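# Open top drawer of narrow three-drawer cabinet fully

## Task

Pull the uppermost drawer of the slim cabinet with three drawers fully open and leave it open; at the end every other drawer in the room must be completely closed, no cabinet may be moved noticeably from its spot, and the robot must not fall or finish leaning over.

## Robot and tools

ROBOT. A Dexmate Vega: a three-wheeled mobile base, a folding Z-shaped torso (thigh, shank, chest), a head with head_camera, and a left and right arm, each with seven joints, a two-finger gripper and a wrist camera (left_wrist_camera, right_wrist_camera). In its start posture it covers about 0.70 m by 0.63 m from above (0.91 m wide with arms folded), its front edge 0.35 m ahead of the base origin. It cannot right itself after falling and nothing prevents tipping.

FRAMES. All positions are metres. Base frame: origin on the floor at the turning centre, 0.185 m behind the front axle; x forward, y left, z up. chest, left_hand and right_hand are printed in this frame. A hand point sits between the fingers, 0.033 m short of the closed tips; fingers run along the hand's z, close along its y, and the camera side faces -x. Odometry frame = base frame at the scene's start.

TOOL move. One action per call, plus optional "cameras" (list of head_camera, left_wrist_camera, right_wrist_camera or "all"; [] for none; if omitted, an empty call shows all, an action shows none). An empty call just reports state and images.
- "base": an object with exactly one key, a relative offset from where the base last reported itself: translate_m (metres, + forward, -2 to 2), strafe_m (metres, + left, -2 to 2; heading may drift ~0.02 rad), or rotate_rad (radians, + counter-clockwise, -3.2 to 3.2). The front wheels first steer to the new direction (about 0.5 s, up to 1.1 s).
- "joints": absolute joint angles in radians, keyed by name. Ranges: torso_hip_rad 0..1.57, torso_knee_rad 0..3.141, torso_waist_rad -1.57..1.57 (chest forward lean = knee - hip - waist); left_shoulder_pitch_rad ±3.041 (+ lowers), left_shoulder_yaw_rad -0.423..1.523, left_elbow_rad -3.041..0.214 (0 straight), left_wrist_pitch_rad ±1.366 (+ tips down), left_wrist_yaw_rad -1.348..1.087, rolls ±3.041, left_gripper_rad 0..0.785 (0 shut). Right arm mirrors: right_shoulder_pitch_rad and right_wrist_pitch_rad are negative for down, right_shoulder_yaw_rad -1.523..0.423, right_wrist_yaw_rad -1.087..1.348. head_pan_rad ±2.792 (+ left), head_tilt_rad ±1.483, head_camera_tilt_rad -1.483..1.378 (+ down). Torso joints in one action arrive together.
- "target": an absolute hand pose in the base frame for one arm: side ("left"/"right"), x, y, z (m, -3..3), pitch_deg (90 fingers down, 0 level, -30..95), heading_deg (0 forward, + counter-clockwise), optional roll_deg (default 0), optional line_only (true = straight path or refuse). Use it alone or with min_time_s, never with base/joints. It is checked against the robot's own body only, not furniture; the robot must be still. Result: "reached" (within 10 mm and 2°), "short" (resend the same target after "short (part of ...)"), or "refused" with a reason. Straight moves go up to 45 cm; otherwise a wide arc may swing the elbow and flip the hand.
- "speeds": per-motion top speed for this action: translate_m 0.04..0.5 m/s (default 0.3), strafe_m 0.04..0.3, rotate_rad 0.1..0.6 rad/s.
- "min_time_s": 0.1..8 s, lower bound on arm and head motion duration.
An unknown key makes the call invalid; an out-of-range value gets it refused, and then the remaining move/wait/finished_scene calls of that reply are skipped.

TOOL wait: seconds 0..10, optional cameras; the robot keeps its current commands. TOOL zoom_image: camera name and region [x0, y0, x1, y1] in pixels of that camera's latest image, at most 504 per side. Image sizes: head 896x560, wrists 672x420. TOOL finished_scene: scene number; irreversible, the drawer state must hold without the robot. After ending scene 1, make no further calls in that reply.

RESULTS. "move" reads done or the worst status. base_status/joint_status: done, off_target (resting away, may still push), contact_stop or time_out (target dropped; stops the whole torso group or whole arm), not_followed (a self-collision check withheld the arm), limit_stop_at_motor_heat. base_odometry counts wheel turns only; turned_by_wheels and turned_by_imu give turn since last result; an IMU turn over 0.03 rad after a straight or sideways drive suggests the base hit something. base_tilt gives forward/right lean in degrees (±2 bias). Joint torques, motor temperatures and on_its_own are also reported.

TORSO PRESETS (hip, knee, waist): stand 0.469, 1.617, 1.048 (start); stand_high 0.78, 1.57, 0.44; lean_20 0.52, 1.05, 0.18; lean_45 0.52, 1.05, -0.26; low_lean_45 0, 0, -0.79. Fold arms first before low_lean_45. Arm fold (shoulder pitch, shoulder yaw, upper arm roll, elbow, forearm roll, wrist pitch, wrist yaw): left 1, 0.5, -0.6, -2.5, 0, -0.9, 0; right -1, -0.5, 0.6, -2.5, 0, 0.9, 0.

GRIPPER. Pads open in a V, about 0.24 x angle - 0.002 m apart at the hand point; the angle reached says nothing about holding. A hand carries about 4 kg.

CAUTIONS. The base does not stop on furniture; drive at default speed or less near cabinets, and never faster with the chest leaned forward. A time_out, or a count near zero, means blockage (back off or rotate). Never let the arms collide or squeeze each other. Avoid pressing into things: a contact torque at a joint's load limit (shoulders 141, upper arm roll and elbow 75.2, forearm and wrist 23.5 N m) triggers a 10 s torque fault; held or pressed arms heat motors (warning at 65 °C, stop at 80 °C), so move away after any stop. Keeping head_tilt_rad at 0 or below and head_camera_tilt_rad within -1.1..0.9 lets the head pan safely. Do not slam drawers, shove cabinets, or knock anything over.

Each tool is called after "Request:" as a command line: name --argument value for each argument, lists and objects as JSON in quotes; but a table of rows of numbers goes row by row, as --pt "numbers of a row", without its own name.

## Session

Request:
move --cameras '["all"]'

Scene clock: 0.00 s.
Joint torques (N m): no reading
Motor temperatures (°C): left_arm=[31 31 31 26 40 35 41] | right_arm=[30 27 33 31 36 36 33]
base_odometry: x=+0.000 y=+0.000 heading=+0.000
turned_by_wheels: +0.000
turned_by_imu: +0.000
base_tilt: forward=+0.0 right=+0.8
base_status: not commanded
joint_positions: torso_hip_rad=+0.469 torso_knee_rad=+1.617 torso_waist_rad=+1.048 left_shoulder_pitch_rad=+2.217 left_shoulder_yaw_rad=-0.014 left_upper_arm_roll_rad=-0.004 left_elbow_rad=-1.080 left_forearm_roll_rad=+0.010 left_wrist_pitch_rad=-0.495 left_wrist_yaw_rad=-0.006 left_gripper_rad=+0.005 right_shoulder_pitch_rad=-2.194 right_shoulder_yaw_rad=-0.002 right_upper_arm_roll_rad=+0.006 right_elbow_rad=-1.112 right_forearm_roll_rad=+0.018 right_wrist_pitch_rad=+0.493 right_wrist_yaw_rad=-0.008 right_gripper_rad=+0.005 head_pan_rad=+0.000 head_tilt_rad=+0.000 head_camera_tilt_rad=+0.000
joint_status: not commanded
chest: x=-0.0111 y=+0.0000 z=+1.4155 quat_wxyz=(+0.999, +0.000, +0.050, +0.000) (m; base frame)
left_hand: x=+0.1501 y=+0.2220 z=+0.6144 quat_wxyz=(+0.402, -0.001, +0.915, -0.004) pitch_deg=+42.6 heading_deg=-0.5 roll_deg=-0.7 back=up (m; base frame)
right_hand: x=+0.1852 y=-0.2398 z=+0.6293 quat_wxyz=(+0.427, +0.011, +0.904, -0.007) pitch_deg=+39.4 heading_deg=-1.6 roll_deg=-0.3 back=up (m; base frame)
pictures: head_camera, left_wrist_camera, right_wrist_camera

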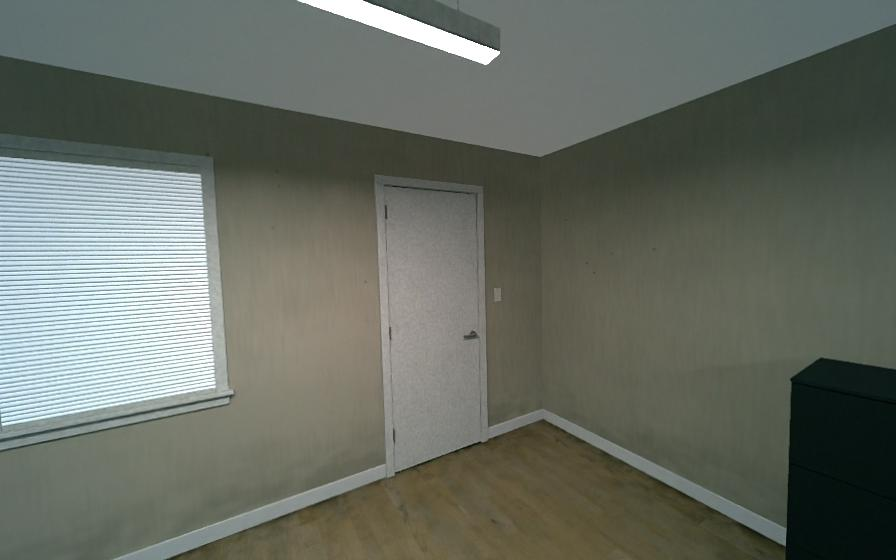

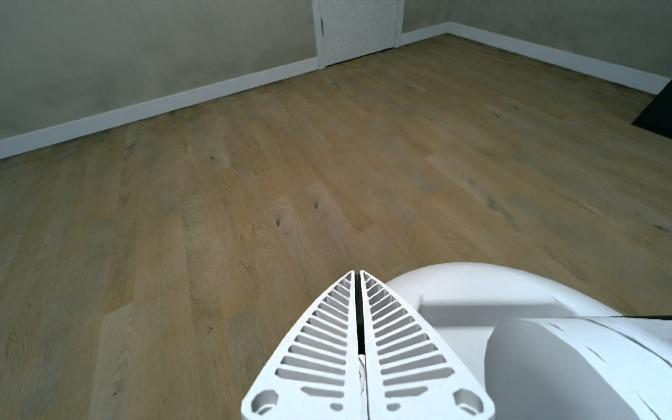

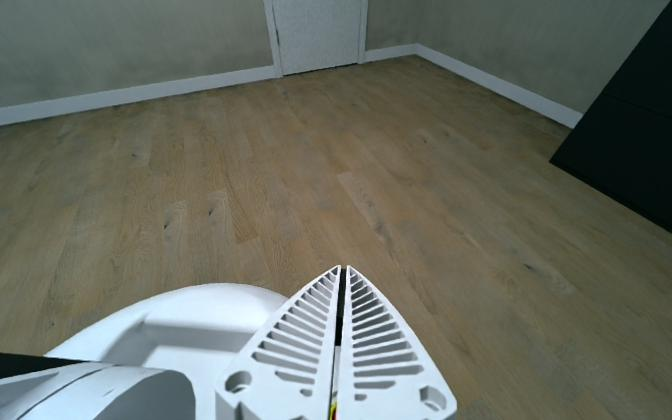

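Request:
move --joints '{"head_pan_rad": -1.2, "head_camera_tilt_rad": 0.3}' --cameras '["head_camera"]'

Request:
move --joints '{"head_pan_rad": -2.6, "head_camera_tilt_rad": 0.3}' --cameras '["head_camera"]'

Request:
move --joints '{"head_pan_rad": 2.0, "head_camera_tilt_rad": 0.3}' --cameras '["head_camera"]'

Scene clock: 1.70 s.
Joint torques (N m): left_arm=[7.39 -0.56 -1.15 -1.09 0.06 -1.54 0.05] | right_arm=[-4.71 -1.69 0.59 -2.36 0.05 1.76 -0.05]
move: done
base_odometry: x=+0.000 y=+0.000 heading=+0.000
turned_by_wheels: +0.000
turned_by_imu: +0.000
base_tilt: forward=+0.1 right=+0.7
base_status: not commanded
joint_positions: torso_hip_rad=+0.469 torso_knee_rad=+1.617 torso_waist_rad=+1.048 left_shoulder_pitch_rad=+2.217 left_shoulder_yaw_rad=-0.014 left_upper_arm_roll_rad=-0.004 left_elbow_rad=-1.080 left_forearm_roll_rad=+0.010 left_wrist_pitch_rad=-0.495 left_wrist_yaw_rad=-0.006 left_gripper_rad=+0.005 right_shoulder_pitch_rad=-2.194 right_shoulder_yaw_rad=-0.002 right_upper_arm_roll_rad=+0.006 right_elbow_rad=-1.112 right_forearm_roll_rad=+0.018 right_wrist_pitch_rad=+0.493 right_wrist_yaw_rad=-0.008 right_gripper_rad=+0.005 head_pan_rad=-1.200 head_tilt_rad=+0.000 head_camera_tilt_rad=+0.300
joint_status: all done
chest: x=-0.0111 y=+0.0000 z=+1.4155 quat_wxyz=(+0.999, +0.000, +0.050, +0.000) (m; base frame)
left_hand: x=+0.1501 y=+0.2220 z=+0.6144 quat_wxyz=(+0.402, -0.001, +0.915, -0.004) pitch_deg=+42.6 heading_deg=-0.5 roll_deg=-0.7 back=up (m; base frame)
right_hand: x=+0.1852 y=-0.2398 z=+0.6293 quat_wxyz=(+0.427, +0.011, +0.904, -0.007) pitch_deg=+39.4 heading_deg=-1.6 roll_deg=-0.3 back=up (m; base frame)
pictures: head_camera

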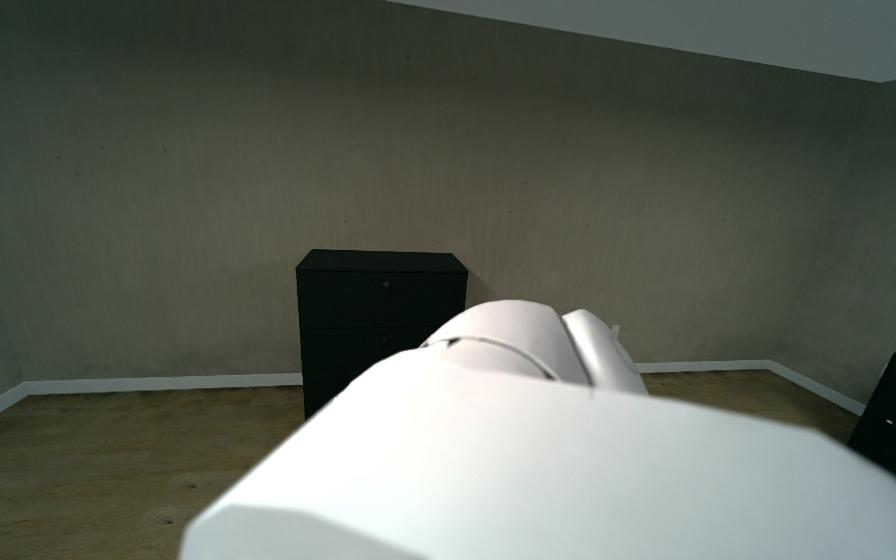

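Scene clock: 3.30 s.
Joint torques (N m): left_arm=[5.22 -0.54 -1.15 -2.71 -0.07 -1.46 0.01] | right_arm=[-3.77 -1.55 0.42 -3.25 -0.02 2.1 0]
move: done
base_odometry: x=+0.000 y=+0.000 heading=+0.000
turned_by_wheels: +0.000
turned_by_imu: +0.000
base_tilt: forward=+0.0 right=+0.7
base_status: not commanded
joint_positions: torso_hip_rad=+0.469 torso_knee_rad=+1.617 torso_waist_rad=+1.048 left_shoulder_pitch_rad=+2.217 left_shoulder_yaw_rad=-0.014 left_upper_arm_roll_rad=-0.004 left_elbow_rad=-1.080 left_forearm_roll_rad=+0.010 left_wrist_pitch_rad=-0.495 left_wrist_yaw_rad=-0.006 left_gripper_rad=+0.005 right_shoulder_pitch_rad=-2.194 right_shoulder_yaw_rad=-0.002 right_upper_arm_roll_rad=+0.006 right_elbow_rad=-1.112 right_forearm_roll_rad=+0.018 right_wrist_pitch_rad=+0.493 right_wrist_yaw_rad=-0.008 right_gripper_rad=+0.005 head_pan_rad=-2.600 head_tilt_rad=+0.000 head_camera_tilt_rad=+0.300
joint_status: all done
chest: x=-0.0111 y=+0.0000 z=+1.4155 quat_wxyz=(+0.999, +0.000, +0.050, +0.000) (m; base frame)
left_hand: x=+0.1501 y=+0.2220 z=+0.6144 quat_wxyz=(+0.402, -0.001, +0.915, -0.004) pitch_deg=+42.6 heading_deg=-0.5 roll_deg=-0.7 back=up (m; base frame)
right_hand: x=+0.1852 y=-0.2398 z=+0.6293 quat_wxyz=(+0.427, +0.011, +0.904, -0.007) pitch_deg=+39.4 heading_deg=-1.6 roll_deg=-0.3 back=up (m; base frame)
pictures: head_camera

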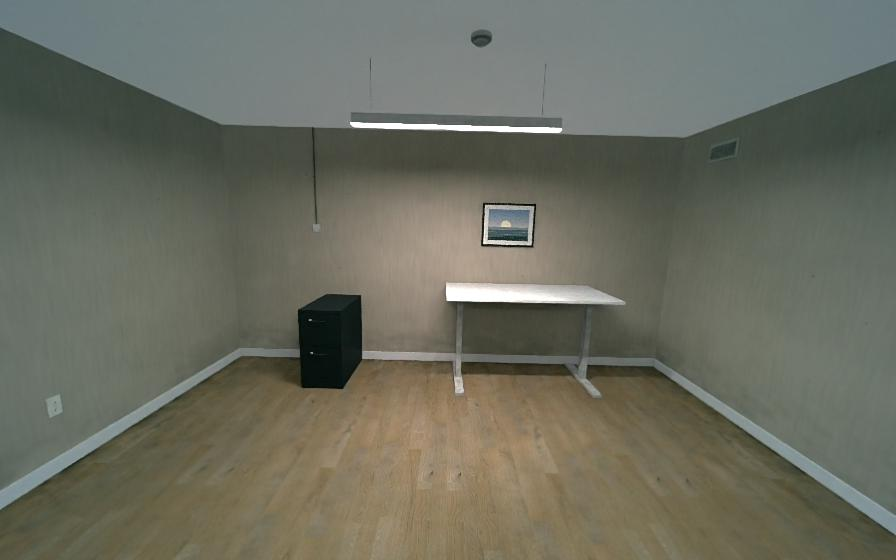

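Scene clock: 7.03 s.
Joint torques (N m): left_arm=[5.61 -1.86 -1.17 -1.86 0.11 -2.19 -0.06] | right_arm=[-4.88 -0.71 1.04 -1.75 0.08 2.41 -0.11]
move: done
base_odometry: x=+0.000 y=+0.000 heading=+0.000
turned_by_wheels: +0.000
turned_by_imu: +0.000
base_tilt: forward=+0.0 right=+0.8
base_status: not commanded
joint_positions: torso_hip_rad=+0.469 torso_knee_rad=+1.617 torso_waist_rad=+1.048 left_shoulder_pitch_rad=+2.217 left_shoulder_yaw_rad=-0.014 left_upper_arm_roll_rad=-0.004 left_elbow_rad=-1.080 left_forearm_roll_rad=+0.010 left_wrist_pitch_rad=-0.495 left_wrist_yaw_rad=-0.006 left_gripper_rad=+0.005 right_shoulder_pitch_rad=-2.194 right_shoulder_yaw_rad=-0.002 right_upper_arm_roll_rad=+0.006 right_elbow_rad=-1.112 right_forearm_roll_rad=+0.018 right_wrist_pitch_rad=+0.493 right_wrist_yaw_rad=-0.008 right_gripper_rad=+0.005 head_pan_rad=+2.000 head_tilt_rad=+0.000 head_camera_tilt_rad=+0.300
joint_status: all done
chest: x=-0.0111 y=+0.0000 z=+1.4155 quat_wxyz=(+0.999, +0.000, +0.050, +0.000) (m; base frame)
left_hand: x=+0.1501 y=+0.2220 z=+0.6144 quat_wxyz=(+0.402, -0.001, +0.915, -0.004) pitch_deg=+42.6 heading_deg=-0.5 roll_deg=-0.7 back=up (m; base frame)
right_hand: x=+0.1852 y=-0.2398 z=+0.6293 quat_wxyz=(+0.427, +0.011, +0.904, -0.007) pitch_deg=+39.4 heading_deg=-1.6 roll_deg=-0.3 back=up (m; base frame)
pictures: head_camera

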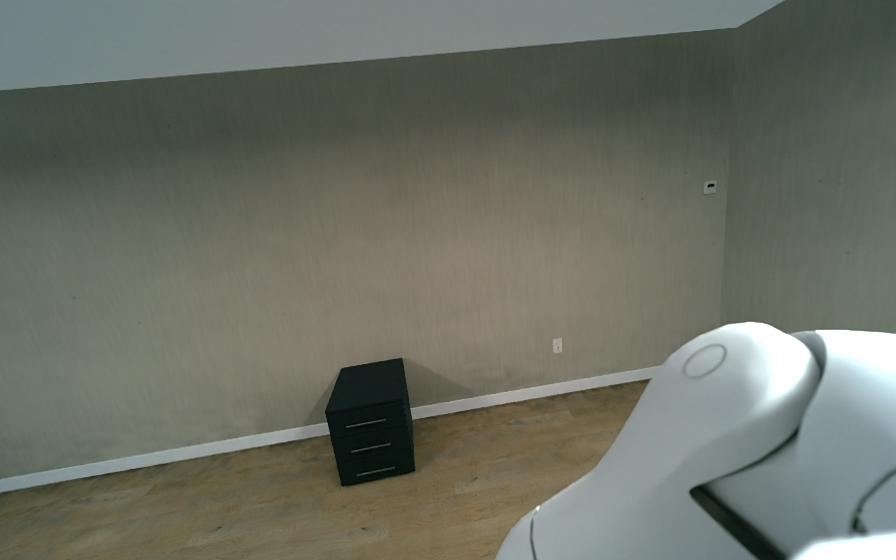

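Request:
zoom_image --camera "head_camera" --region '[270, 340, 470, 500]'

Request:
move --joints '{"head_pan_rad": -2.0, "head_camera_tilt_rad": 0.3}' --cameras '["head_camera"]'

Request:
move --joints '{"head_pan_rad": 2.6, "head_camera_tilt_rad": 0.3}' --cameras '["head_camera"]'

Scaled by 2.520 from the camera's 896x560 image, which has a finer 960x600 frame.

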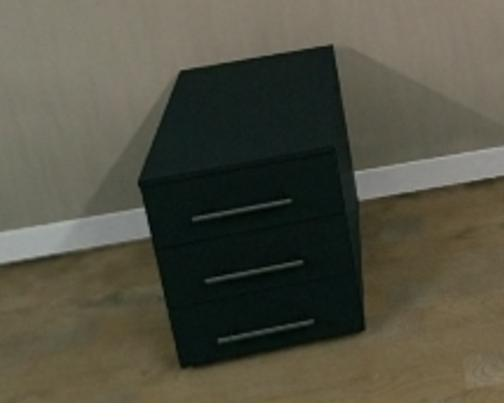

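Scene clock: 10.63 s.
Joint torques (N m): left_arm=[4.84 0.4 -0.89 -1.21 -0.02 -1.53 -0.08] | right_arm=[-4.89 -1.62 0.39 -2.44 0.13 2.19 -0.03]
move: done
base_odometry: x=+0.000 y=+0.000 heading=+0.000
turned_by_wheels: +0.000
turned_by_imu: +0.000
base_tilt: forward=+0.0 right=+0.8
base_status: not commanded
joint_positions: torso_hip_rad=+0.469 torso_knee_rad=+1.617 torso_waist_rad=+1.048 left_shoulder_pitch_rad=+2.217 left_shoulder_yaw_rad=-0.014 left_upper_arm_roll_rad=-0.004 left_elbow_rad=-1.080 left_forearm_roll_rad=+0.010 left_wrist_pitch_rad=-0.495 left_wrist_yaw_rad=-0.006 left_gripper_rad=+0.005 right_shoulder_pitch_rad=-2.194 right_shoulder_yaw_rad=-0.002 right_upper_arm_roll_rad=+0.006 right_elbow_rad=-1.112 right_forearm_roll_rad=+0.018 right_wrist_pitch_rad=+0.493 right_wrist_yaw_rad=-0.008 right_gripper_rad=+0.005 head_pan_rad=-2.000 head_tilt_rad=+0.000 head_camera_tilt_rad=+0.300
joint_status: all done
chest: x=-0.0111 y=+0.0000 z=+1.4155 quat_wxyz=(+0.999, +0.000, +0.050, +0.000) (m; base frame)
left_hand: x=+0.1501 y=+0.2220 z=+0.6144 quat_wxyz=(+0.402, -0.001, +0.915, -0.004) pitch_deg=+42.6 heading_deg=-0.5 roll_deg=-0.7 back=up (m; base frame)
right_hand: x=+0.1852 y=-0.2398 z=+0.6293 quat_wxyz=(+0.427, +0.011, +0.904, -0.007) pitch_deg=+39.4 heading_deg=-1.6 roll_deg=-0.3 back=up (m; base frame)
pictures: head_camera

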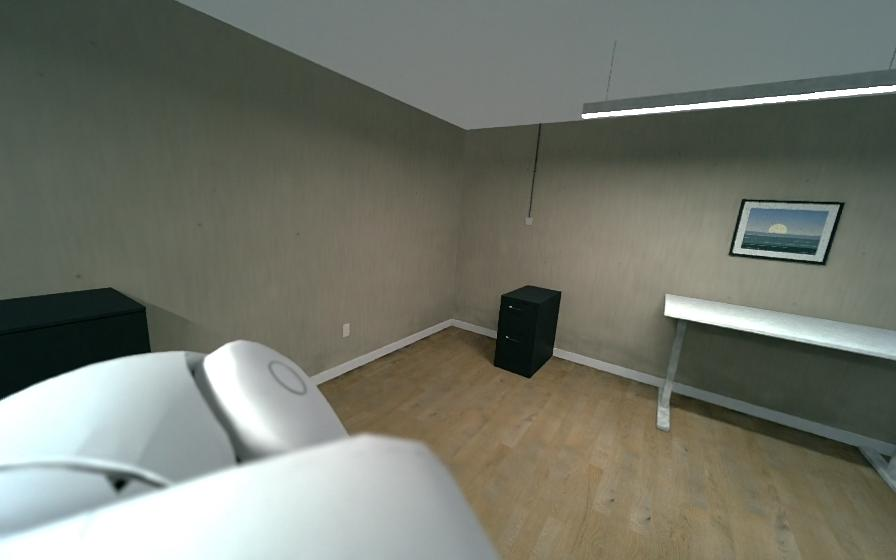

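Scene clock: 14.37 s.
Joint torques (N m): left_arm=[6.2 -1.05 -1.53 -3.55 0.26 -1.82 -0.1] | right_arm=[-5.43 -1.76 0.22 -2.17 0.23 2.34 0.1]
move: done
base_odometry: x=+0.000 y=+0.000 heading=+0.000
turned_by_wheels: +0.000
turned_by_imu: +0.000
base_tilt: forward=+0.1 right=+0.7
base_status: not commanded
joint_positions: torso_hip_rad=+0.469 torso_knee_rad=+1.617 torso_waist_rad=+1.048 left_shoulder_pitch_rad=+2.217 left_shoulder_yaw_rad=-0.014 left_upper_arm_roll_rad=-0.004 left_elbow_rad=-1.080 left_forearm_roll_rad=+0.010 left_wrist_pitch_rad=-0.495 left_wrist_yaw_rad=-0.006 left_gripper_rad=+0.005 right_shoulder_pitch_rad=-2.194 right_shoulder_yaw_rad=-0.002 right_upper_arm_roll_rad=+0.006 right_elbow_rad=-1.112 right_forearm_roll_rad=+0.018 right_wrist_pitch_rad=+0.493 right_wrist_yaw_rad=-0.008 right_gripper_rad=+0.005 head_pan_rad=+2.600 head_tilt_rad=+0.000 head_camera_tilt_rad=+0.300
joint_status: all done
chest: x=-0.0111 y=+0.0000 z=+1.4155 quat_wxyz=(+0.999, +0.000, +0.050, +0.000) (m; base frame)
left_hand: x=+0.1501 y=+0.2220 z=+0.6144 quat_wxyz=(+0.402, -0.001, +0.915, -0.004) pitch_deg=+42.6 heading_deg=-0.5 roll_deg=-0.7 back=up (m; base frame)
right_hand: x=+0.1852 y=-0.2398 z=+0.6293 quat_wxyz=(+0.427, +0.011, +0.904, -0.007) pitch_deg=+39.4 heading_deg=-1.6 roll_deg=-0.3 back=up (m; base frame)
pictures: head_camera

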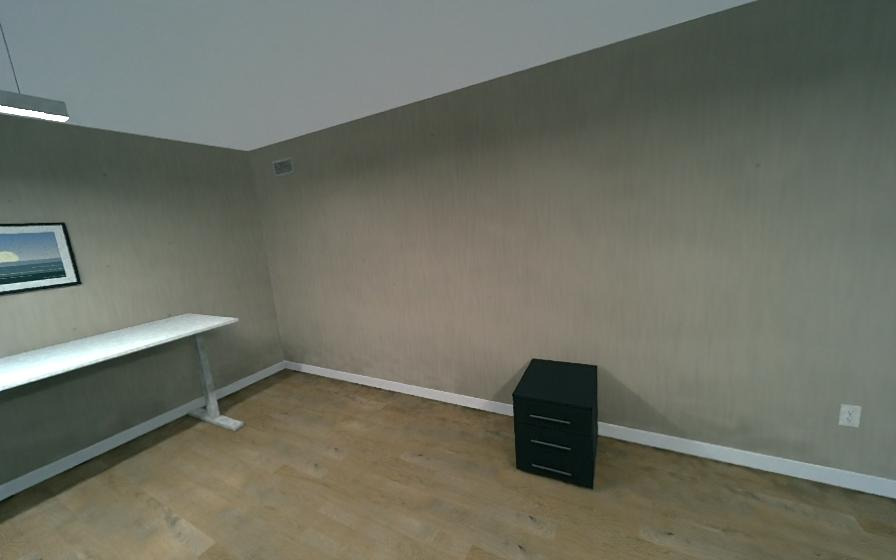

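Request:
move --base '{"rotate_rad": 2.3}' --joints '{"torso_hip_rad": 0.25, "torso_knee_rad": 1.25, "torso_waist_rad": 0.75, "head_pan_rad": 0, "head_camera_tilt_rad": 0.4}' --cameras '["all"]'

Scene clock: 21.57 s.
Joint torques (N m): left_arm=[10.13 0.23 -1.33 -1.89 0.06 -1.6 -0.16] | right_arm=[-6.87 -0.76 0.5 -2.01 0.11 2.13 -0.15]
move: done
base_odometry: x=+0.003 y=-0.001 heading=+2.307
turned_by_wheels: +2.307
turned_by_imu: +2.295
base_tilt: forward=+0.0 right=+0.8
base_status: done
joint_positions: torso_hip_rad=+0.250 torso_knee_rad=+1.250 torso_waist_rad=+0.750 left_shoulder_pitch_rad=+2.217 left_shoulder_yaw_rad=-0.014 left_upper_arm_roll_rad=-0.004 left_elbow_rad=-1.080 left_forearm_roll_rad=+0.010 left_wrist_pitch_rad=-0.495 left_wrist_yaw_rad=-0.006 left_gripper_rad=+0.005 right_shoulder_pitch_rad=-2.194 right_shoulder_yaw_rad=-0.002 right_upper_arm_roll_rad=+0.006 right_elbow_rad=-1.112 right_forearm_roll_rad=+0.018 right_wrist_pitch_rad=+0.493 right_wrist_yaw_rad=-0.008 right_gripper_rad=+0.005 head_pan_rad=+0.000 head_tilt_rad=+0.000 head_camera_tilt_rad=+0.400
joint_status: all done
chest: x=+0.0435 y=+0.0000 z=+1.3219 quat_wxyz=(+0.992, +0.000, +0.125, +0.000) (m; base frame)
left_hand: x=+0.0833 y=+0.2220 z=+0.5057 quat_wxyz=(+0.333, -0.002, +0.943, -0.004) pitch_deg=+51.1 heading_deg=-0.6 roll_deg=-0.8 back=up (m; base frame)
right_hand: x=+0.1201 y=-0.2398 z=+0.5153 quat_wxyz=(+0.358, +0.010, +0.934, -0.008) pitch_deg=+48.0 heading_deg=-1.9 roll_deg=-0.6 back=up (m; base frame)
pictures: head_camera, left_wrist_camera, right_wrist_camera

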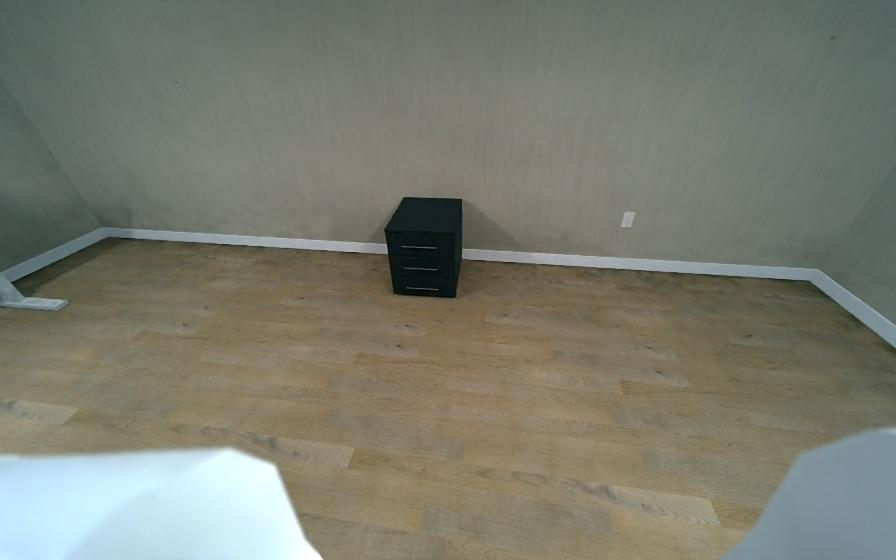

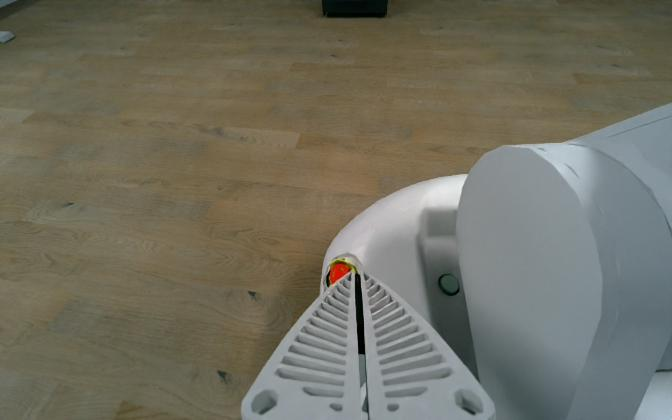

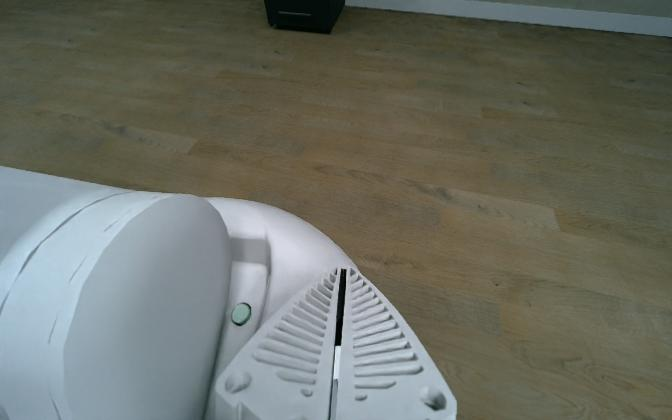

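Request:
move --target '{"side": "left", "x": 0.62, "y": 0.22, "z": 0.55, "pitch_deg": 65, "heading_deg": 0, "roll_deg": 90}' --cameras '["all"]'

Scene clock: 31.83 s.
Joint torques (N m): left_arm=[-29.68 -2.65 -1.74 4.62 -0.33 0.6 0.05] | right_arm=[-9.9 -2.09 0.14 -0.21 0.06 2.25 0.07]
move: done
base_odometry: x=+0.003 y=-0.001 heading=+2.307
turned_by_wheels: +0.000
turned_by_imu: +0.000
base_tilt: forward=+0.1 right=+0.8
base_status: not commanded
joint_positions: torso_hip_rad=+0.250 torso_knee_rad=+1.250 torso_waist_rad=+0.750 left_shoulder_pitch_rad=+0.349 left_shoulder_yaw_rad=-0.182 left_upper_arm_roll_rad=-2.539 left_elbow_rad=-0.510 left_forearm_roll_rad=-2.181 left_wrist_pitch_rad=-0.113 left_wrist_yaw_rad=-0.121 left_gripper_rad=+0.005 right_shoulder_pitch_rad=-2.194 right_shoulder_yaw_rad=-0.002 right_upper_arm_roll_rad=+0.006 right_elbow_rad=-1.112 right_forearm_roll_rad=+0.018 right_wrist_pitch_rad=+0.493 right_wrist_yaw_rad=-0.008 right_gripper_rad=+0.005 head_pan_rad=+0.000 head_tilt_rad=+0.000 head_camera_tilt_rad=+0.400
joint_status: not commanded
chest: x=+0.0435 y=+0.0000 z=+1.3219 quat_wxyz=(+0.992, +0.000, +0.125, +0.000) (m; base frame)
left_hand: x=+0.6177 y=+0.2218 z=+0.5484 quat_wxyz=(-0.151, -0.693, -0.689, -0.153) pitch_deg=+65.2 heading_deg=+0.4 roll_deg=-89.3 (m; base frame)
left_hand_status: reached (checked arc [a long move; over the whole arc the hand travels 1.28 m to end 0.54 m from its start, up to 0.49 m off the straight line; left_upper_arm_roll_rad turns most, 2.54 rad; on the way or at its end the hand turns up to 180 deg from its attitude at the start], planned for 8.3 s): 3 mm and 0.4 deg off.
right_hand: x=+0.1201 y=-0.2398 z=+0.5152 quat_wxyz=(+0.358, +0.010, +0.934, -0.008) pitch_deg=+48.0 heading_deg=-1.9 roll_deg=-0.6 back=up (m; base frame)
pictures: head_camera, left_wrist_camera, right_wrist_camera

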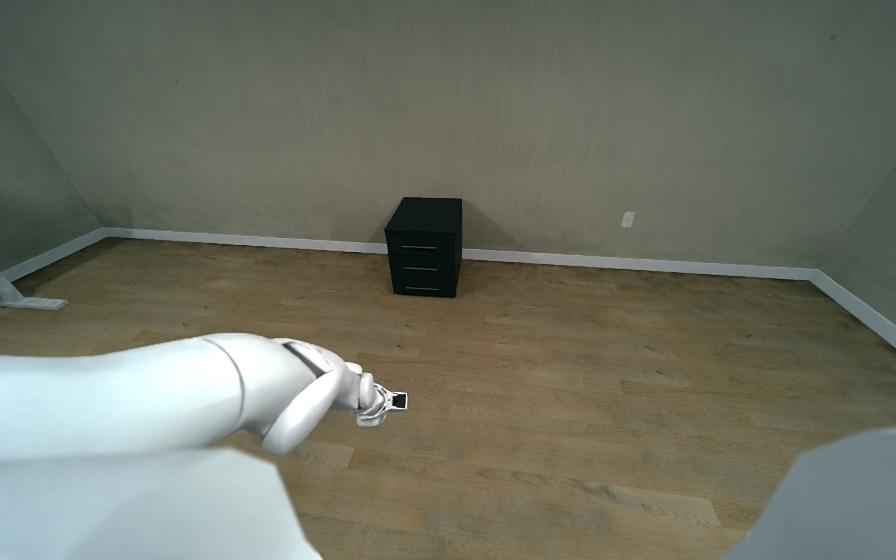

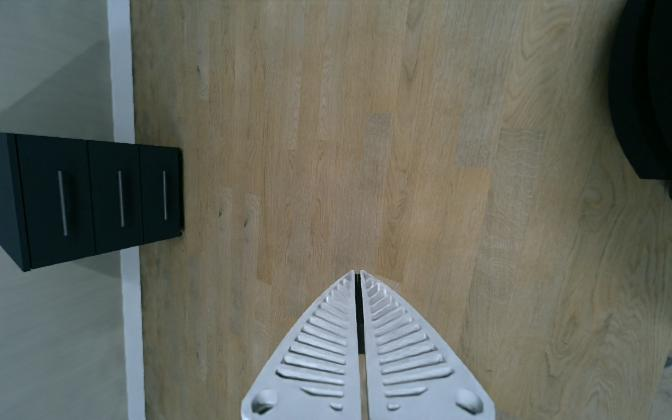

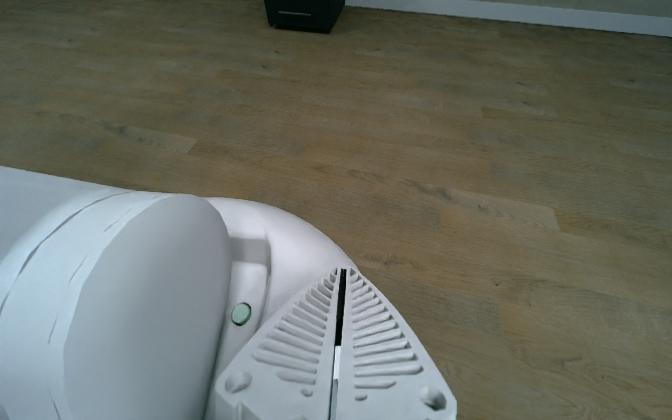

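Request:
move --joints '{"torso_hip_rad": 0.12, "torso_knee_rad": 1.05, "torso_waist_rad": 0.53}'

Request:
move --target '{"side": "left", "x": 0.62, "y": 0.22, "z": 0.50, "pitch_deg": 65, "heading_deg": 0, "roll_deg": 90}' --cameras '["head_camera"]'

Scene clock: 34.83 s.
Joint torques (N m): left_arm=[-26.26 -1.75 -1.86 4.3 -0.34 0.03 -0.03] | right_arm=[-11.84 -1.86 0.87 -0.16 0.06 1.55 -0.11]
move: done
base_odometry: x=+0.003 y=-0.001 heading=+2.307
turned_by_wheels: +0.000
turned_by_imu: +0.000
base_tilt: forward=+0.0 right=+0.8
base_status: not commanded
joint_positions: torso_hip_rad=+0.120 torso_knee_rad=+1.050 torso_waist_rad=+0.530 left_shoulder_pitch_rad=+0.346 left_shoulder_yaw_rad=-0.182 left_upper_arm_roll_rad=-2.542 left_elbow_rad=-0.509 left_forearm_roll_rad=-2.185 left_wrist_pitch_rad=-0.112 left_wrist_yaw_rad=-0.121 left_gripper_rad=+0.005 right_shoulder_pitch_rad=-2.194 right_shoulder_yaw_rad=-0.002 right_upper_arm_roll_rad=+0.006 right_elbow_rad=-1.112 right_forearm_roll_rad=+0.018 right_wrist_pitch_rad=+0.493 right_wrist_yaw_rad=-0.008 right_gripper_rad=+0.005 head_pan_rad=+0.000 head_tilt_rad=+0.000 head_camera_tilt_rad=+0.400
joint_status: all done
chest: x=+0.1022 y=+0.0000 z=+1.2497 quat_wxyz=(+0.980, +0.000, +0.199, +0.000) (m; base frame)
left_hand: x=+0.5566 y=+0.2202 z=+0.4003 quat_wxyz=(-0.101, -0.700, -0.700, -0.101) pitch_deg=+73.6 heading_deg=+0.0 roll_deg=-89.9 (m; base frame)
right_hand: x=+0.0574 y=-0.2398 z=+0.4407 quat_wxyz=(+0.287, +0.010, +0.958, -0.009) pitch_deg=+56.6 heading_deg=-2.3 roll_deg=-1.1 back=up (m; base frame)
pictures: none

Scene clock: 38.57 s.
Joint torques (N m): left_arm=[-28.16 -3.23 0.55 1.75 -0.19 -0.92 0.66] | right_arm=[-13.09 -0.27 0.48 -1.02 0.05 2.46 -0.1]
move: done
base_odometry: x=+0.003 y=-0.001 heading=+2.307
turned_by_wheels: +0.000
turned_by_imu: +0.000
base_tilt: forward=+0.1 right=+0.7
base_status: not commanded
joint_positions: torso_hip_rad=+0.120 torso_knee_rad=+1.050 torso_waist_rad=+0.530 left_shoulder_pitch_rad=-0.047 left_shoulder_yaw_rad=-0.372 left_upper_arm_roll_rad=-2.595 left_elbow_rad=-1.177 left_forearm_roll_rad=-2.151 left_wrist_pitch_rad=-0.313 left_wrist_yaw_rad=+0.195 left_gripper_rad=+0.005 right_shoulder_pitch_rad=-2.194 right_shoulder_yaw_rad=-0.002 right_upper_arm_roll_rad=+0.006 right_elbow_rad=-1.112 right_forearm_roll_rad=+0.018 right_wrist_pitch_rad=+0.493 right_wrist_yaw_rad=-0.008 right_gripper_rad=+0.005 head_pan_rad=+0.000 head_tilt_rad=+0.000 head_camera_tilt_rad=+0.400
joint_status: not commanded
chest: x=+0.1022 y=+0.0000 z=+1.2497 quat_wxyz=(+0.980, +0.000, +0.199, +0.000) (m; base frame)
left_hand: x=+0.6194 y=+0.2202 z=+0.4991 quat_wxyz=(-0.152, -0.690, -0.690, -0.153) pitch_deg=+65.1 heading_deg=+0.0 roll_deg=-90.0 (m; base frame)
left_hand_status: reached (straight line, planned for 2.4 s): 1 mm and 0.1 deg off.
right_hand: x=+0.0574 y=-0.2398 z=+0.4407 quat_wxyz=(+0.287, +0.010, +0.958, -0.009) pitch_deg=+56.6 heading_deg=-2.3 roll_deg=-1.1 back=up (m; base frame)
pictures: head_camera

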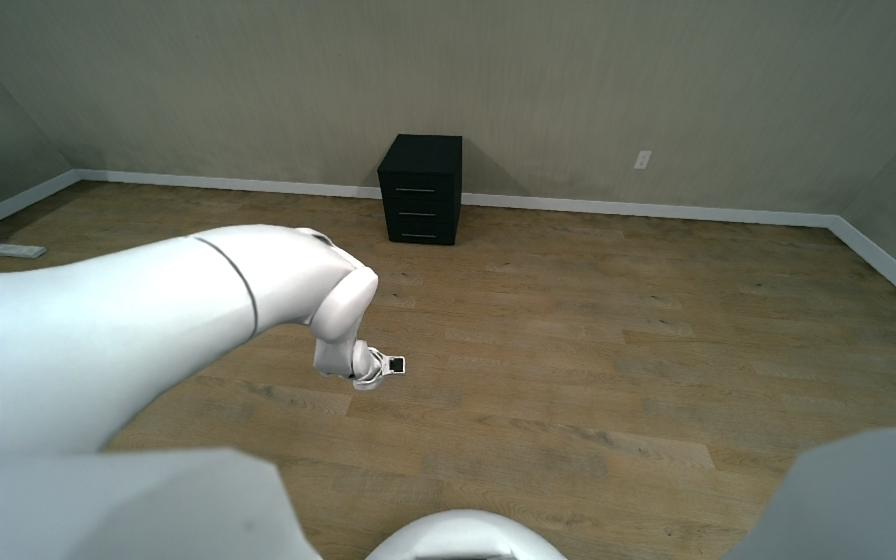

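Request:
move --base '{"rotate_rad": -0.09}'

Request:
move --base '{"strafe_m": 0.13}'

Request:
move --base '{"translate_m": 0.9}' --cameras '["head_camera", "left_wrist_camera"]'

Scene clock: 40.10 s.
Joint torques (N m): left_arm=[-28.24 -4.61 0.93 1.48 -0.01 -0.38 0.84] | right_arm=[-12.42 -1 0.86 -1.49 0.03 1.62 0.14]
move: done
base_odometry: x=+0.003 y=-0.001 heading=+2.217
turned_by_wheels: -0.090
turned_by_imu: -0.089
base_tilt: forward=+0.0 right=+0.8
base_status: done
joint_positions: torso_hip_rad=+0.120 torso_knee_rad=+1.050 torso_waist_rad=+0.530 left_shoulder_pitch_rad=-0.049 left_shoulder_yaw_rad=-0.373 left_upper_arm_roll_rad=-2.595 left_elbow_rad=-1.181 left_forearm_roll_rad=-2.151 left_wrist_pitch_rad=-0.314 left_wrist_yaw_rad=+0.197 left_gripper_rad=+0.005 right_shoulder_pitch_rad=-2.194 right_shoulder_yaw_rad=-0.002 right_upper_arm_roll_rad=+0.006 right_elbow_rad=-1.112 right_forearm_roll_rad=+0.018 right_wrist_pitch_rad=+0.493 right_wrist_yaw_rad=-0.008 right_gripper_rad=+0.005 head_pan_rad=+0.000 head_tilt_rad=+0.000 head_camera_tilt_rad=+0.400
joint_status: not commanded
chest: x=+0.1022 y=+0.0000 z=+1.2497 quat_wxyz=(+0.980, +0.000, +0.199, +0.000) (m; base frame)
left_hand: x=+0.6198 y=+0.2202 z=+0.4999 quat_wxyz=(-0.153, -0.690, -0.690, -0.153) pitch_deg=+65.0 heading_deg=+0.0 roll_deg=-90.0 (m; base frame)
right_hand: x=+0.0574 y=-0.2398 z=+0.4407 quat_wxyz=(+0.287, +0.010, +0.958, -0.009) pitch_deg=+56.6 heading_deg=-2.3 roll_deg=-1.1 back=up (m; base frame)
pictures: none

Scene clock: 42.60 s.
Joint torques (N m): left_arm=[-29.98 -1.66 0.23 1.47 -0.09 -0.11 0.53] | right_arm=[-13.22 -1.8 0.33 -0.21 0.01 2.43 0.01]
move: done
base_odometry: x=-0.100 y=-0.079 heading=+2.220
turned_by_wheels: +0.003
turned_by_imu: +0.002
base_tilt: forward=+0.0 right=+0.7
base_status: done
joint_positions: torso_hip_rad=+0.120 torso_knee_rad=+1.050 torso_waist_rad=+0.530 left_shoulder_pitch_rad=-0.049 left_shoulder_yaw_rad=-0.373 left_upper_arm_roll_rad=-2.595 left_elbow_rad=-1.181 left_forearm_roll_rad=-2.151 left_wrist_pitch_rad=-0.314 left_wrist_yaw_rad=+0.197 left_gripper_rad=+0.005 right_shoulder_pitch_rad=-2.194 right_shoulder_yaw_rad=-0.002 right_upper_arm_roll_rad=+0.006 right_elbow_rad=-1.112 right_forearm_roll_rad=+0.018 right_wrist_pitch_rad=+0.493 right_wrist_yaw_rad=-0.008 right_gripper_rad=+0.005 head_pan_rad=+0.000 head_tilt_rad=+0.000 head_camera_tilt_rad=+0.400
joint_status: not commanded
chest: x=+0.1022 y=+0.0000 z=+1.2497 quat_wxyz=(+0.980, +0.000, +0.199, +0.000) (m; base frame)
left_hand: x=+0.6198 y=+0.2202 z=+0.4999 quat_wxyz=(-0.153, -0.690, -0.690, -0.153) pitch_deg=+65.0 heading_deg=+0.0 roll_deg=-90.0 (m; base frame)
right_hand: x=+0.0574 y=-0.2398 z=+0.4407 quat_wxyz=(+0.287, +0.010, +0.958, -0.009) pitch_deg=+56.6 heading_deg=-2.3 roll_deg=-1.1 back=up (m; base frame)
pictures: none

Scene clock: 47.73 s.
Joint torques (N m): left_arm=[-28.32 -3.76 0.82 2 -0.19 0.27 0.54] | right_arm=[-12.44 -1.24 0.59 0.3 0.14 1.37 -0.16]
move: done
base_odometry: x=-0.645 y=+0.638 heading=+2.220
turned_by_wheels: -0.001
turned_by_imu: -0.001
base_tilt: forward=+0.0 right=+0.8
base_status: done
joint_positions: torso_hip_rad=+0.120 torso_knee_rad=+1.050 torso_waist_rad=+0.530 left_shoulder_pitch_rad=-0.049 left_shoulder_yaw_rad=-0.373 left_upper_arm_roll_rad=-2.595 left_elbow_rad=-1.181 left_forearm_roll_rad=-2.151 left_wrist_pitch_rad=-0.314 left_wrist_yaw_rad=+0.197 left_gripper_rad=+0.005 right_shoulder_pitch_rad=-2.194 right_shoulder_yaw_rad=-0.002 right_upper_arm_roll_rad=+0.006 right_elbow_rad=-1.112 right_forearm_roll_rad=+0.018 right_wrist_pitch_rad=+0.493 right_wrist_yaw_rad=-0.008 right_gripper_rad=+0.005 head_pan_rad=+0.000 head_tilt_rad=+0.000 head_camera_tilt_rad=+0.400
joint_status: not commanded
chest: x=+0.1022 y=+0.0000 z=+1.2497 quat_wxyz=(+0.980, +0.000, +0.199, +0.000) (m; base frame)
left_hand: x=+0.6198 y=+0.2201 z=+0.4999 quat_wxyz=(-0.153, -0.690, -0.690, -0.153) pitch_deg=+65.0 heading_deg=+0.0 roll_deg=-90.0 (m; base frame)
right_hand: x=+0.0574 y=-0.2398 z=+0.4407 quat_wxyz=(+0.287, +0.010, +0.958, -0.009) pitch_deg=+56.6 heading_deg=-2.3 roll_deg=-1.1 back=up (m; base frame)
pictures: head_camera, left_wrist_camera

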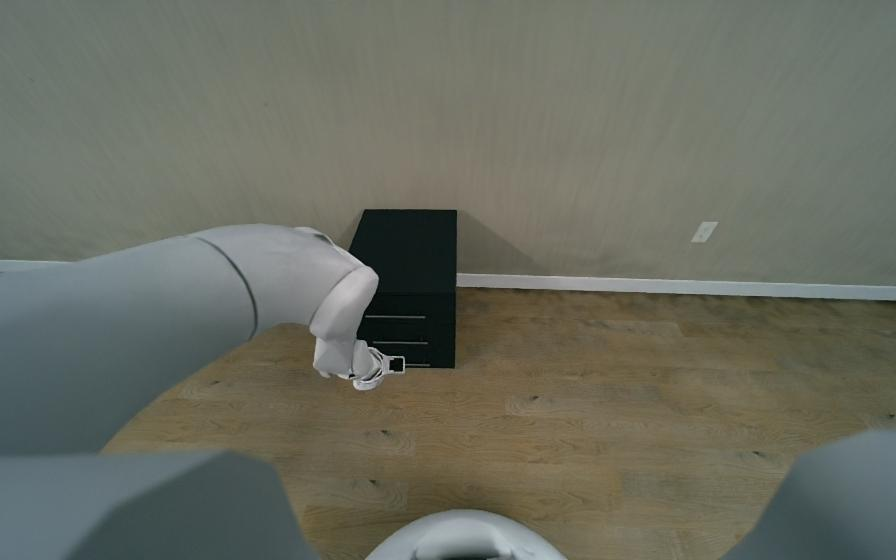

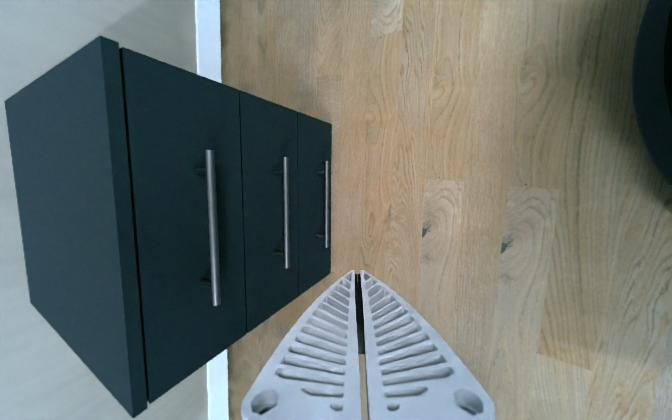

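Request:
move --target '{"side": "left", "x": 0.60, "y": 0.22, "z": 0.52, "pitch_deg": 55, "heading_deg": 0, "roll_deg": -90}'

Request:
move --base '{"translate_m": 0.22}' --joints '{"left_gripper_rad": 0.16}' --cameras '["head_camera", "left_wrist_camera"]'

Scene clock: 54.47 s.
Joint torques (N m): left_arm=[-27.58 -4.64 0.38 -0.5 0.19 -0.25 0.85] | right_arm=[-12.04 -0.89 0.86 -1.85 0.14 1.64 0.16]
move: done
base_odometry: x=-0.645 y=+0.638 heading=+2.220
turned_by_wheels: +0.000
turned_by_imu: +0.000
base_tilt: forward=+0.1 right=+0.7
base_status: not commanded
joint_positions: torso_hip_rad=+0.120 torso_knee_rad=+1.050 torso_waist_rad=+0.530 left_shoulder_pitch_rad=-0.063 left_shoulder_yaw_rad=-0.423 left_upper_arm_roll_rad=-2.647 left_elbow_rad=-1.407 left_forearm_roll_rad=-2.106 left_wrist_pitch_rad=-0.368 left_wrist_yaw_rad=+0.572 left_gripper_rad=+0.005 right_shoulder_pitch_rad=-2.194 right_shoulder_yaw_rad=-0.002 right_upper_arm_roll_rad=+0.006 right_elbow_rad=-1.112 right_forearm_roll_rad=+0.018 right_wrist_pitch_rad=+0.493 right_wrist_yaw_rad=-0.008 right_gripper_rad=+0.005 head_pan_rad=+0.000 head_tilt_rad=+0.000 head_camera_tilt_rad=+0.400
joint_status: not commanded
chest: x=+0.1022 y=+0.0000 z=+1.2497 quat_wxyz=(+0.980, +0.000, +0.199, +0.000) (m; base frame)
left_hand: x=+0.6001 y=+0.2203 z=+0.5196 quat_wxyz=(-0.212, -0.675, -0.675, -0.212) pitch_deg=+55.1 heading_deg=+0.0 roll_deg=-90.0 (m; base frame)
left_hand_status: reached (straight line, planned for 1.5 s): 0 mm and 0.1 deg off.
right_hand: x=+0.0574 y=-0.2398 z=+0.4407 quat_wxyz=(+0.287, +0.010, +0.958, -0.009) pitch_deg=+56.6 heading_deg=-2.3 roll_deg=-1.1 back=up (m; base frame)
pictures: none

Scene clock: 56.77 s.
Joint torques (N m): left_arm=[-25.28 -4.23 0.21 0.4 -0.02 0.56 0.69] | right_arm=[-12.34 -0.94 0.35 0.36 0.17 1.78 -0.05]
move: done
base_odometry: x=-0.778 y=+0.813 heading=+2.219
turned_by_wheels: -0.001
turned_by_imu: -0.001
base_tilt: forward=+0.1 right=+0.8
base_status: done
joint_positions: torso_hip_rad=+0.120 torso_knee_rad=+1.050 torso_waist_rad=+0.530 left_shoulder_pitch_rad=-0.063 left_shoulder_yaw_rad=-0.423 left_upper_arm_roll_rad=-2.647 left_elbow_rad=-1.409 left_forearm_roll_rad=-2.105 left_wrist_pitch_rad=-0.369 left_wrist_yaw_rad=+0.575 left_gripper_rad=+0.160 right_shoulder_pitch_rad=-2.194 right_shoulder_yaw_rad=-0.002 right_upper_arm_roll_rad=+0.006 right_elbow_rad=-1.112 right_forearm_roll_rad=+0.018 right_wrist_pitch_rad=+0.493 right_wrist_yaw_rad=-0.008 right_gripper_rad=+0.005 head_pan_rad=+0.000 head_tilt_rad=+0.000 head_camera_tilt_rad=+0.400
joint_status: all done
chest: x=+0.1023 y=+0.0000 z=+1.2497 quat_wxyz=(+0.980, +0.000, +0.199, +0.000) (m; base frame)
left_hand: x=+0.5999 y=+0.2203 z=+0.5199 quat_wxyz=(-0.212, -0.674, -0.674, -0.213) pitch_deg=+55.0 heading_deg=+0.0 roll_deg=-90.0 (m; base frame)
right_hand: x=+0.0574 y=-0.2398 z=+0.4407 quat_wxyz=(+0.287, +0.010, +0.958, -0.009) pitch_deg=+56.6 heading_deg=-2.3 roll_deg=-1.1 back=up (m; base frame)
pictures: head_camera, left_wrist_camera

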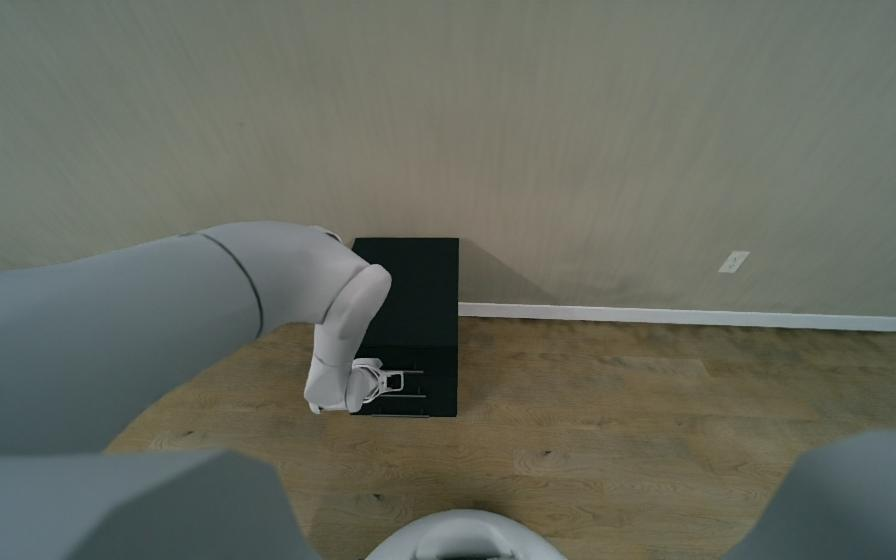

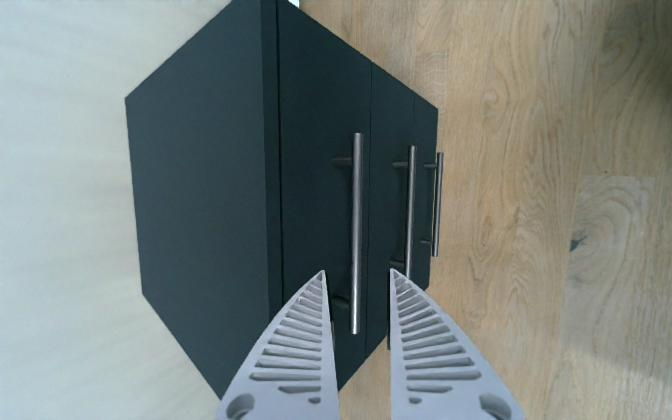

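Request:
move --target '{"side": "left", "x": 0.646, "y": 0.225, "z": 0.454, "pitch_deg": 55, "heading_deg": 0, "roll_deg": -90, "line_only": true}' --cameras '["left_wrist_camera"]'

Scene clock: 60.87 s.
Joint torques (N m): left_arm=[-15.98 0.98 4.36 2.69 -0.8 -0.39 0.25] | right_arm=[-11.83 -0.17 0.72 -0.29 0.11 1.59 -0.09]
move: done
base_odometry: x=-0.778 y=+0.813 heading=+2.219
turned_by_wheels: +0.000
turned_by_imu: +0.000
base_tilt: forward=+0.1 right=+0.7
base_status: not commanded
joint_positions: torso_hip_rad=+0.120 torso_knee_rad=+1.050 torso_waist_rad=+0.530 left_shoulder_pitch_rad=+0.250 left_shoulder_yaw_rad=-0.227 left_upper_arm_roll_rad=-2.567 left_elbow_rad=-0.716 left_forearm_roll_rad=-2.160 left_wrist_pitch_rad=-0.179 left_wrist_yaw_rad=+0.285 left_gripper_rad=+0.160 right_shoulder_pitch_rad=-2.194 right_shoulder_yaw_rad=-0.002 right_upper_arm_roll_rad=+0.006 right_elbow_rad=-1.112 right_forearm_roll_rad=+0.018 right_wrist_pitch_rad=+0.493 right_wrist_yaw_rad=-0.008 right_gripper_rad=+0.005 head_pan_rad=+0.000 head_tilt_rad=+0.000 head_camera_tilt_rad=+0.400
joint_status: not commanded
chest: x=+0.1023 y=+0.0000 z=+1.2497 quat_wxyz=(+0.980, +0.000, +0.199, +0.000) (m; base frame)
left_hand: x=+0.6459 y=+0.2248 z=+0.4543 quat_wxyz=(-0.213, -0.674, -0.674, -0.213) pitch_deg=+55.0 heading_deg=+0.0 roll_deg=+90.0 (m; base frame)
left_hand_status: reached (straight line, planned for 2.5 s): 0 mm and 0.0 deg off.
right_hand: x=+0.0574 y=-0.2398 z=+0.4407 quat_wxyz=(+0.287, +0.010, +0.958, -0.009) pitch_deg=+56.6 heading_deg=-2.3 roll_deg=-1.1 back=up (m; base frame)
pictures: left_wrist_camera

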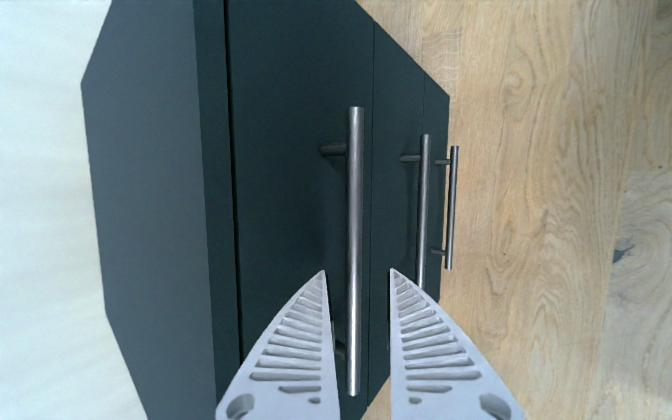

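Request:
move --target '{"side": "left", "x": 0.673, "y": 0.225, "z": 0.417, "pitch_deg": 55, "heading_deg": 0, "roll_deg": 90, "line_only": true}' --cameras '["left_wrist_camera", "head_camera"]'

Scene clock: 61.60 s.
Joint torques (N m): left_arm=[-17.83 0.76 5.07 4.74 -0.79 0.81 0.22] | right_arm=[-11.81 -1.99 0.65 -0.65 0.18 1.78 0]
move: refused
base_odometry: x=-0.778 y=+0.813 heading=+2.219
turned_by_wheels: +0.000
turned_by_imu: +0.000
base_tilt: forward=+0.1 right=+0.8
base_status: not commanded
joint_positions: torso_hip_rad=+0.120 torso_knee_rad=+1.050 torso_waist_rad=+0.530 left_shoulder_pitch_rad=+0.251 left_shoulder_yaw_rad=-0.226 left_upper_arm_roll_rad=-2.567 left_elbow_rad=-0.713 left_forearm_roll_rad=-2.161 left_wrist_pitch_rad=-0.178 left_wrist_yaw_rad=+0.283 left_gripper_rad=+0.160 right_shoulder_pitch_rad=-2.194 right_shoulder_yaw_rad=-0.002 right_upper_arm_roll_rad=+0.006 right_elbow_rad=-1.112 right_forearm_roll_rad=+0.018 right_wrist_pitch_rad=+0.493 right_wrist_yaw_rad=-0.008 right_gripper_rad=+0.005 head_pan_rad=+0.000 head_tilt_rad=+0.000 head_camera_tilt_rad=+0.400
joint_status: not commanded
chest: x=+0.1023 y=+0.0000 z=+1.2497 quat_wxyz=(+0.980, +0.000, +0.199, +0.000) (m; base frame)
left_hand: x=+0.6460 y=+0.2248 z=+0.4541 quat_wxyz=(-0.213, -0.674, -0.674, -0.213) pitch_deg=+55.0 heading_deg=+0.0 roll_deg=+90.0 (m; base frame)
left_hand_status: refused: no posture of the arm gets there (out of reach): the closest leaves the hand 3.2 cm and 0 deg from the pose. Nothing moved.
right_hand: x=+0.0574 y=-0.2398 z=+0.4407 quat_wxyz=(+0.287, +0.010, +0.958, -0.009) pitch_deg=+56.6 heading_deg=-2.3 roll_deg=-1.1 back=up (m; base frame)
pictures: head_camera, left_wrist_camera

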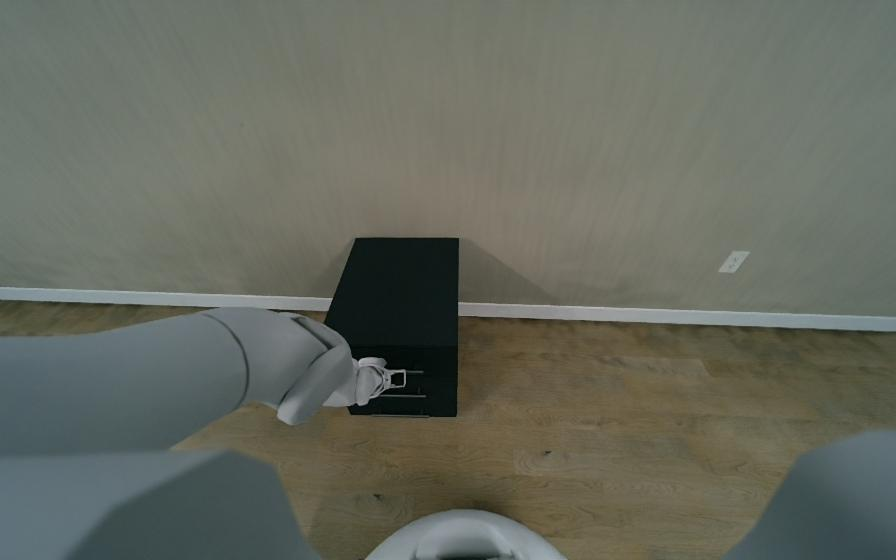

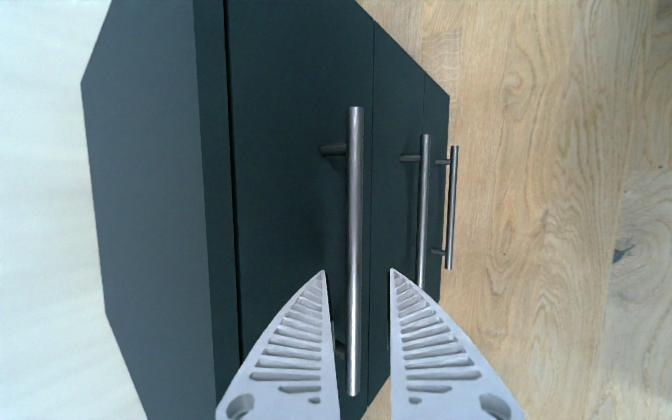

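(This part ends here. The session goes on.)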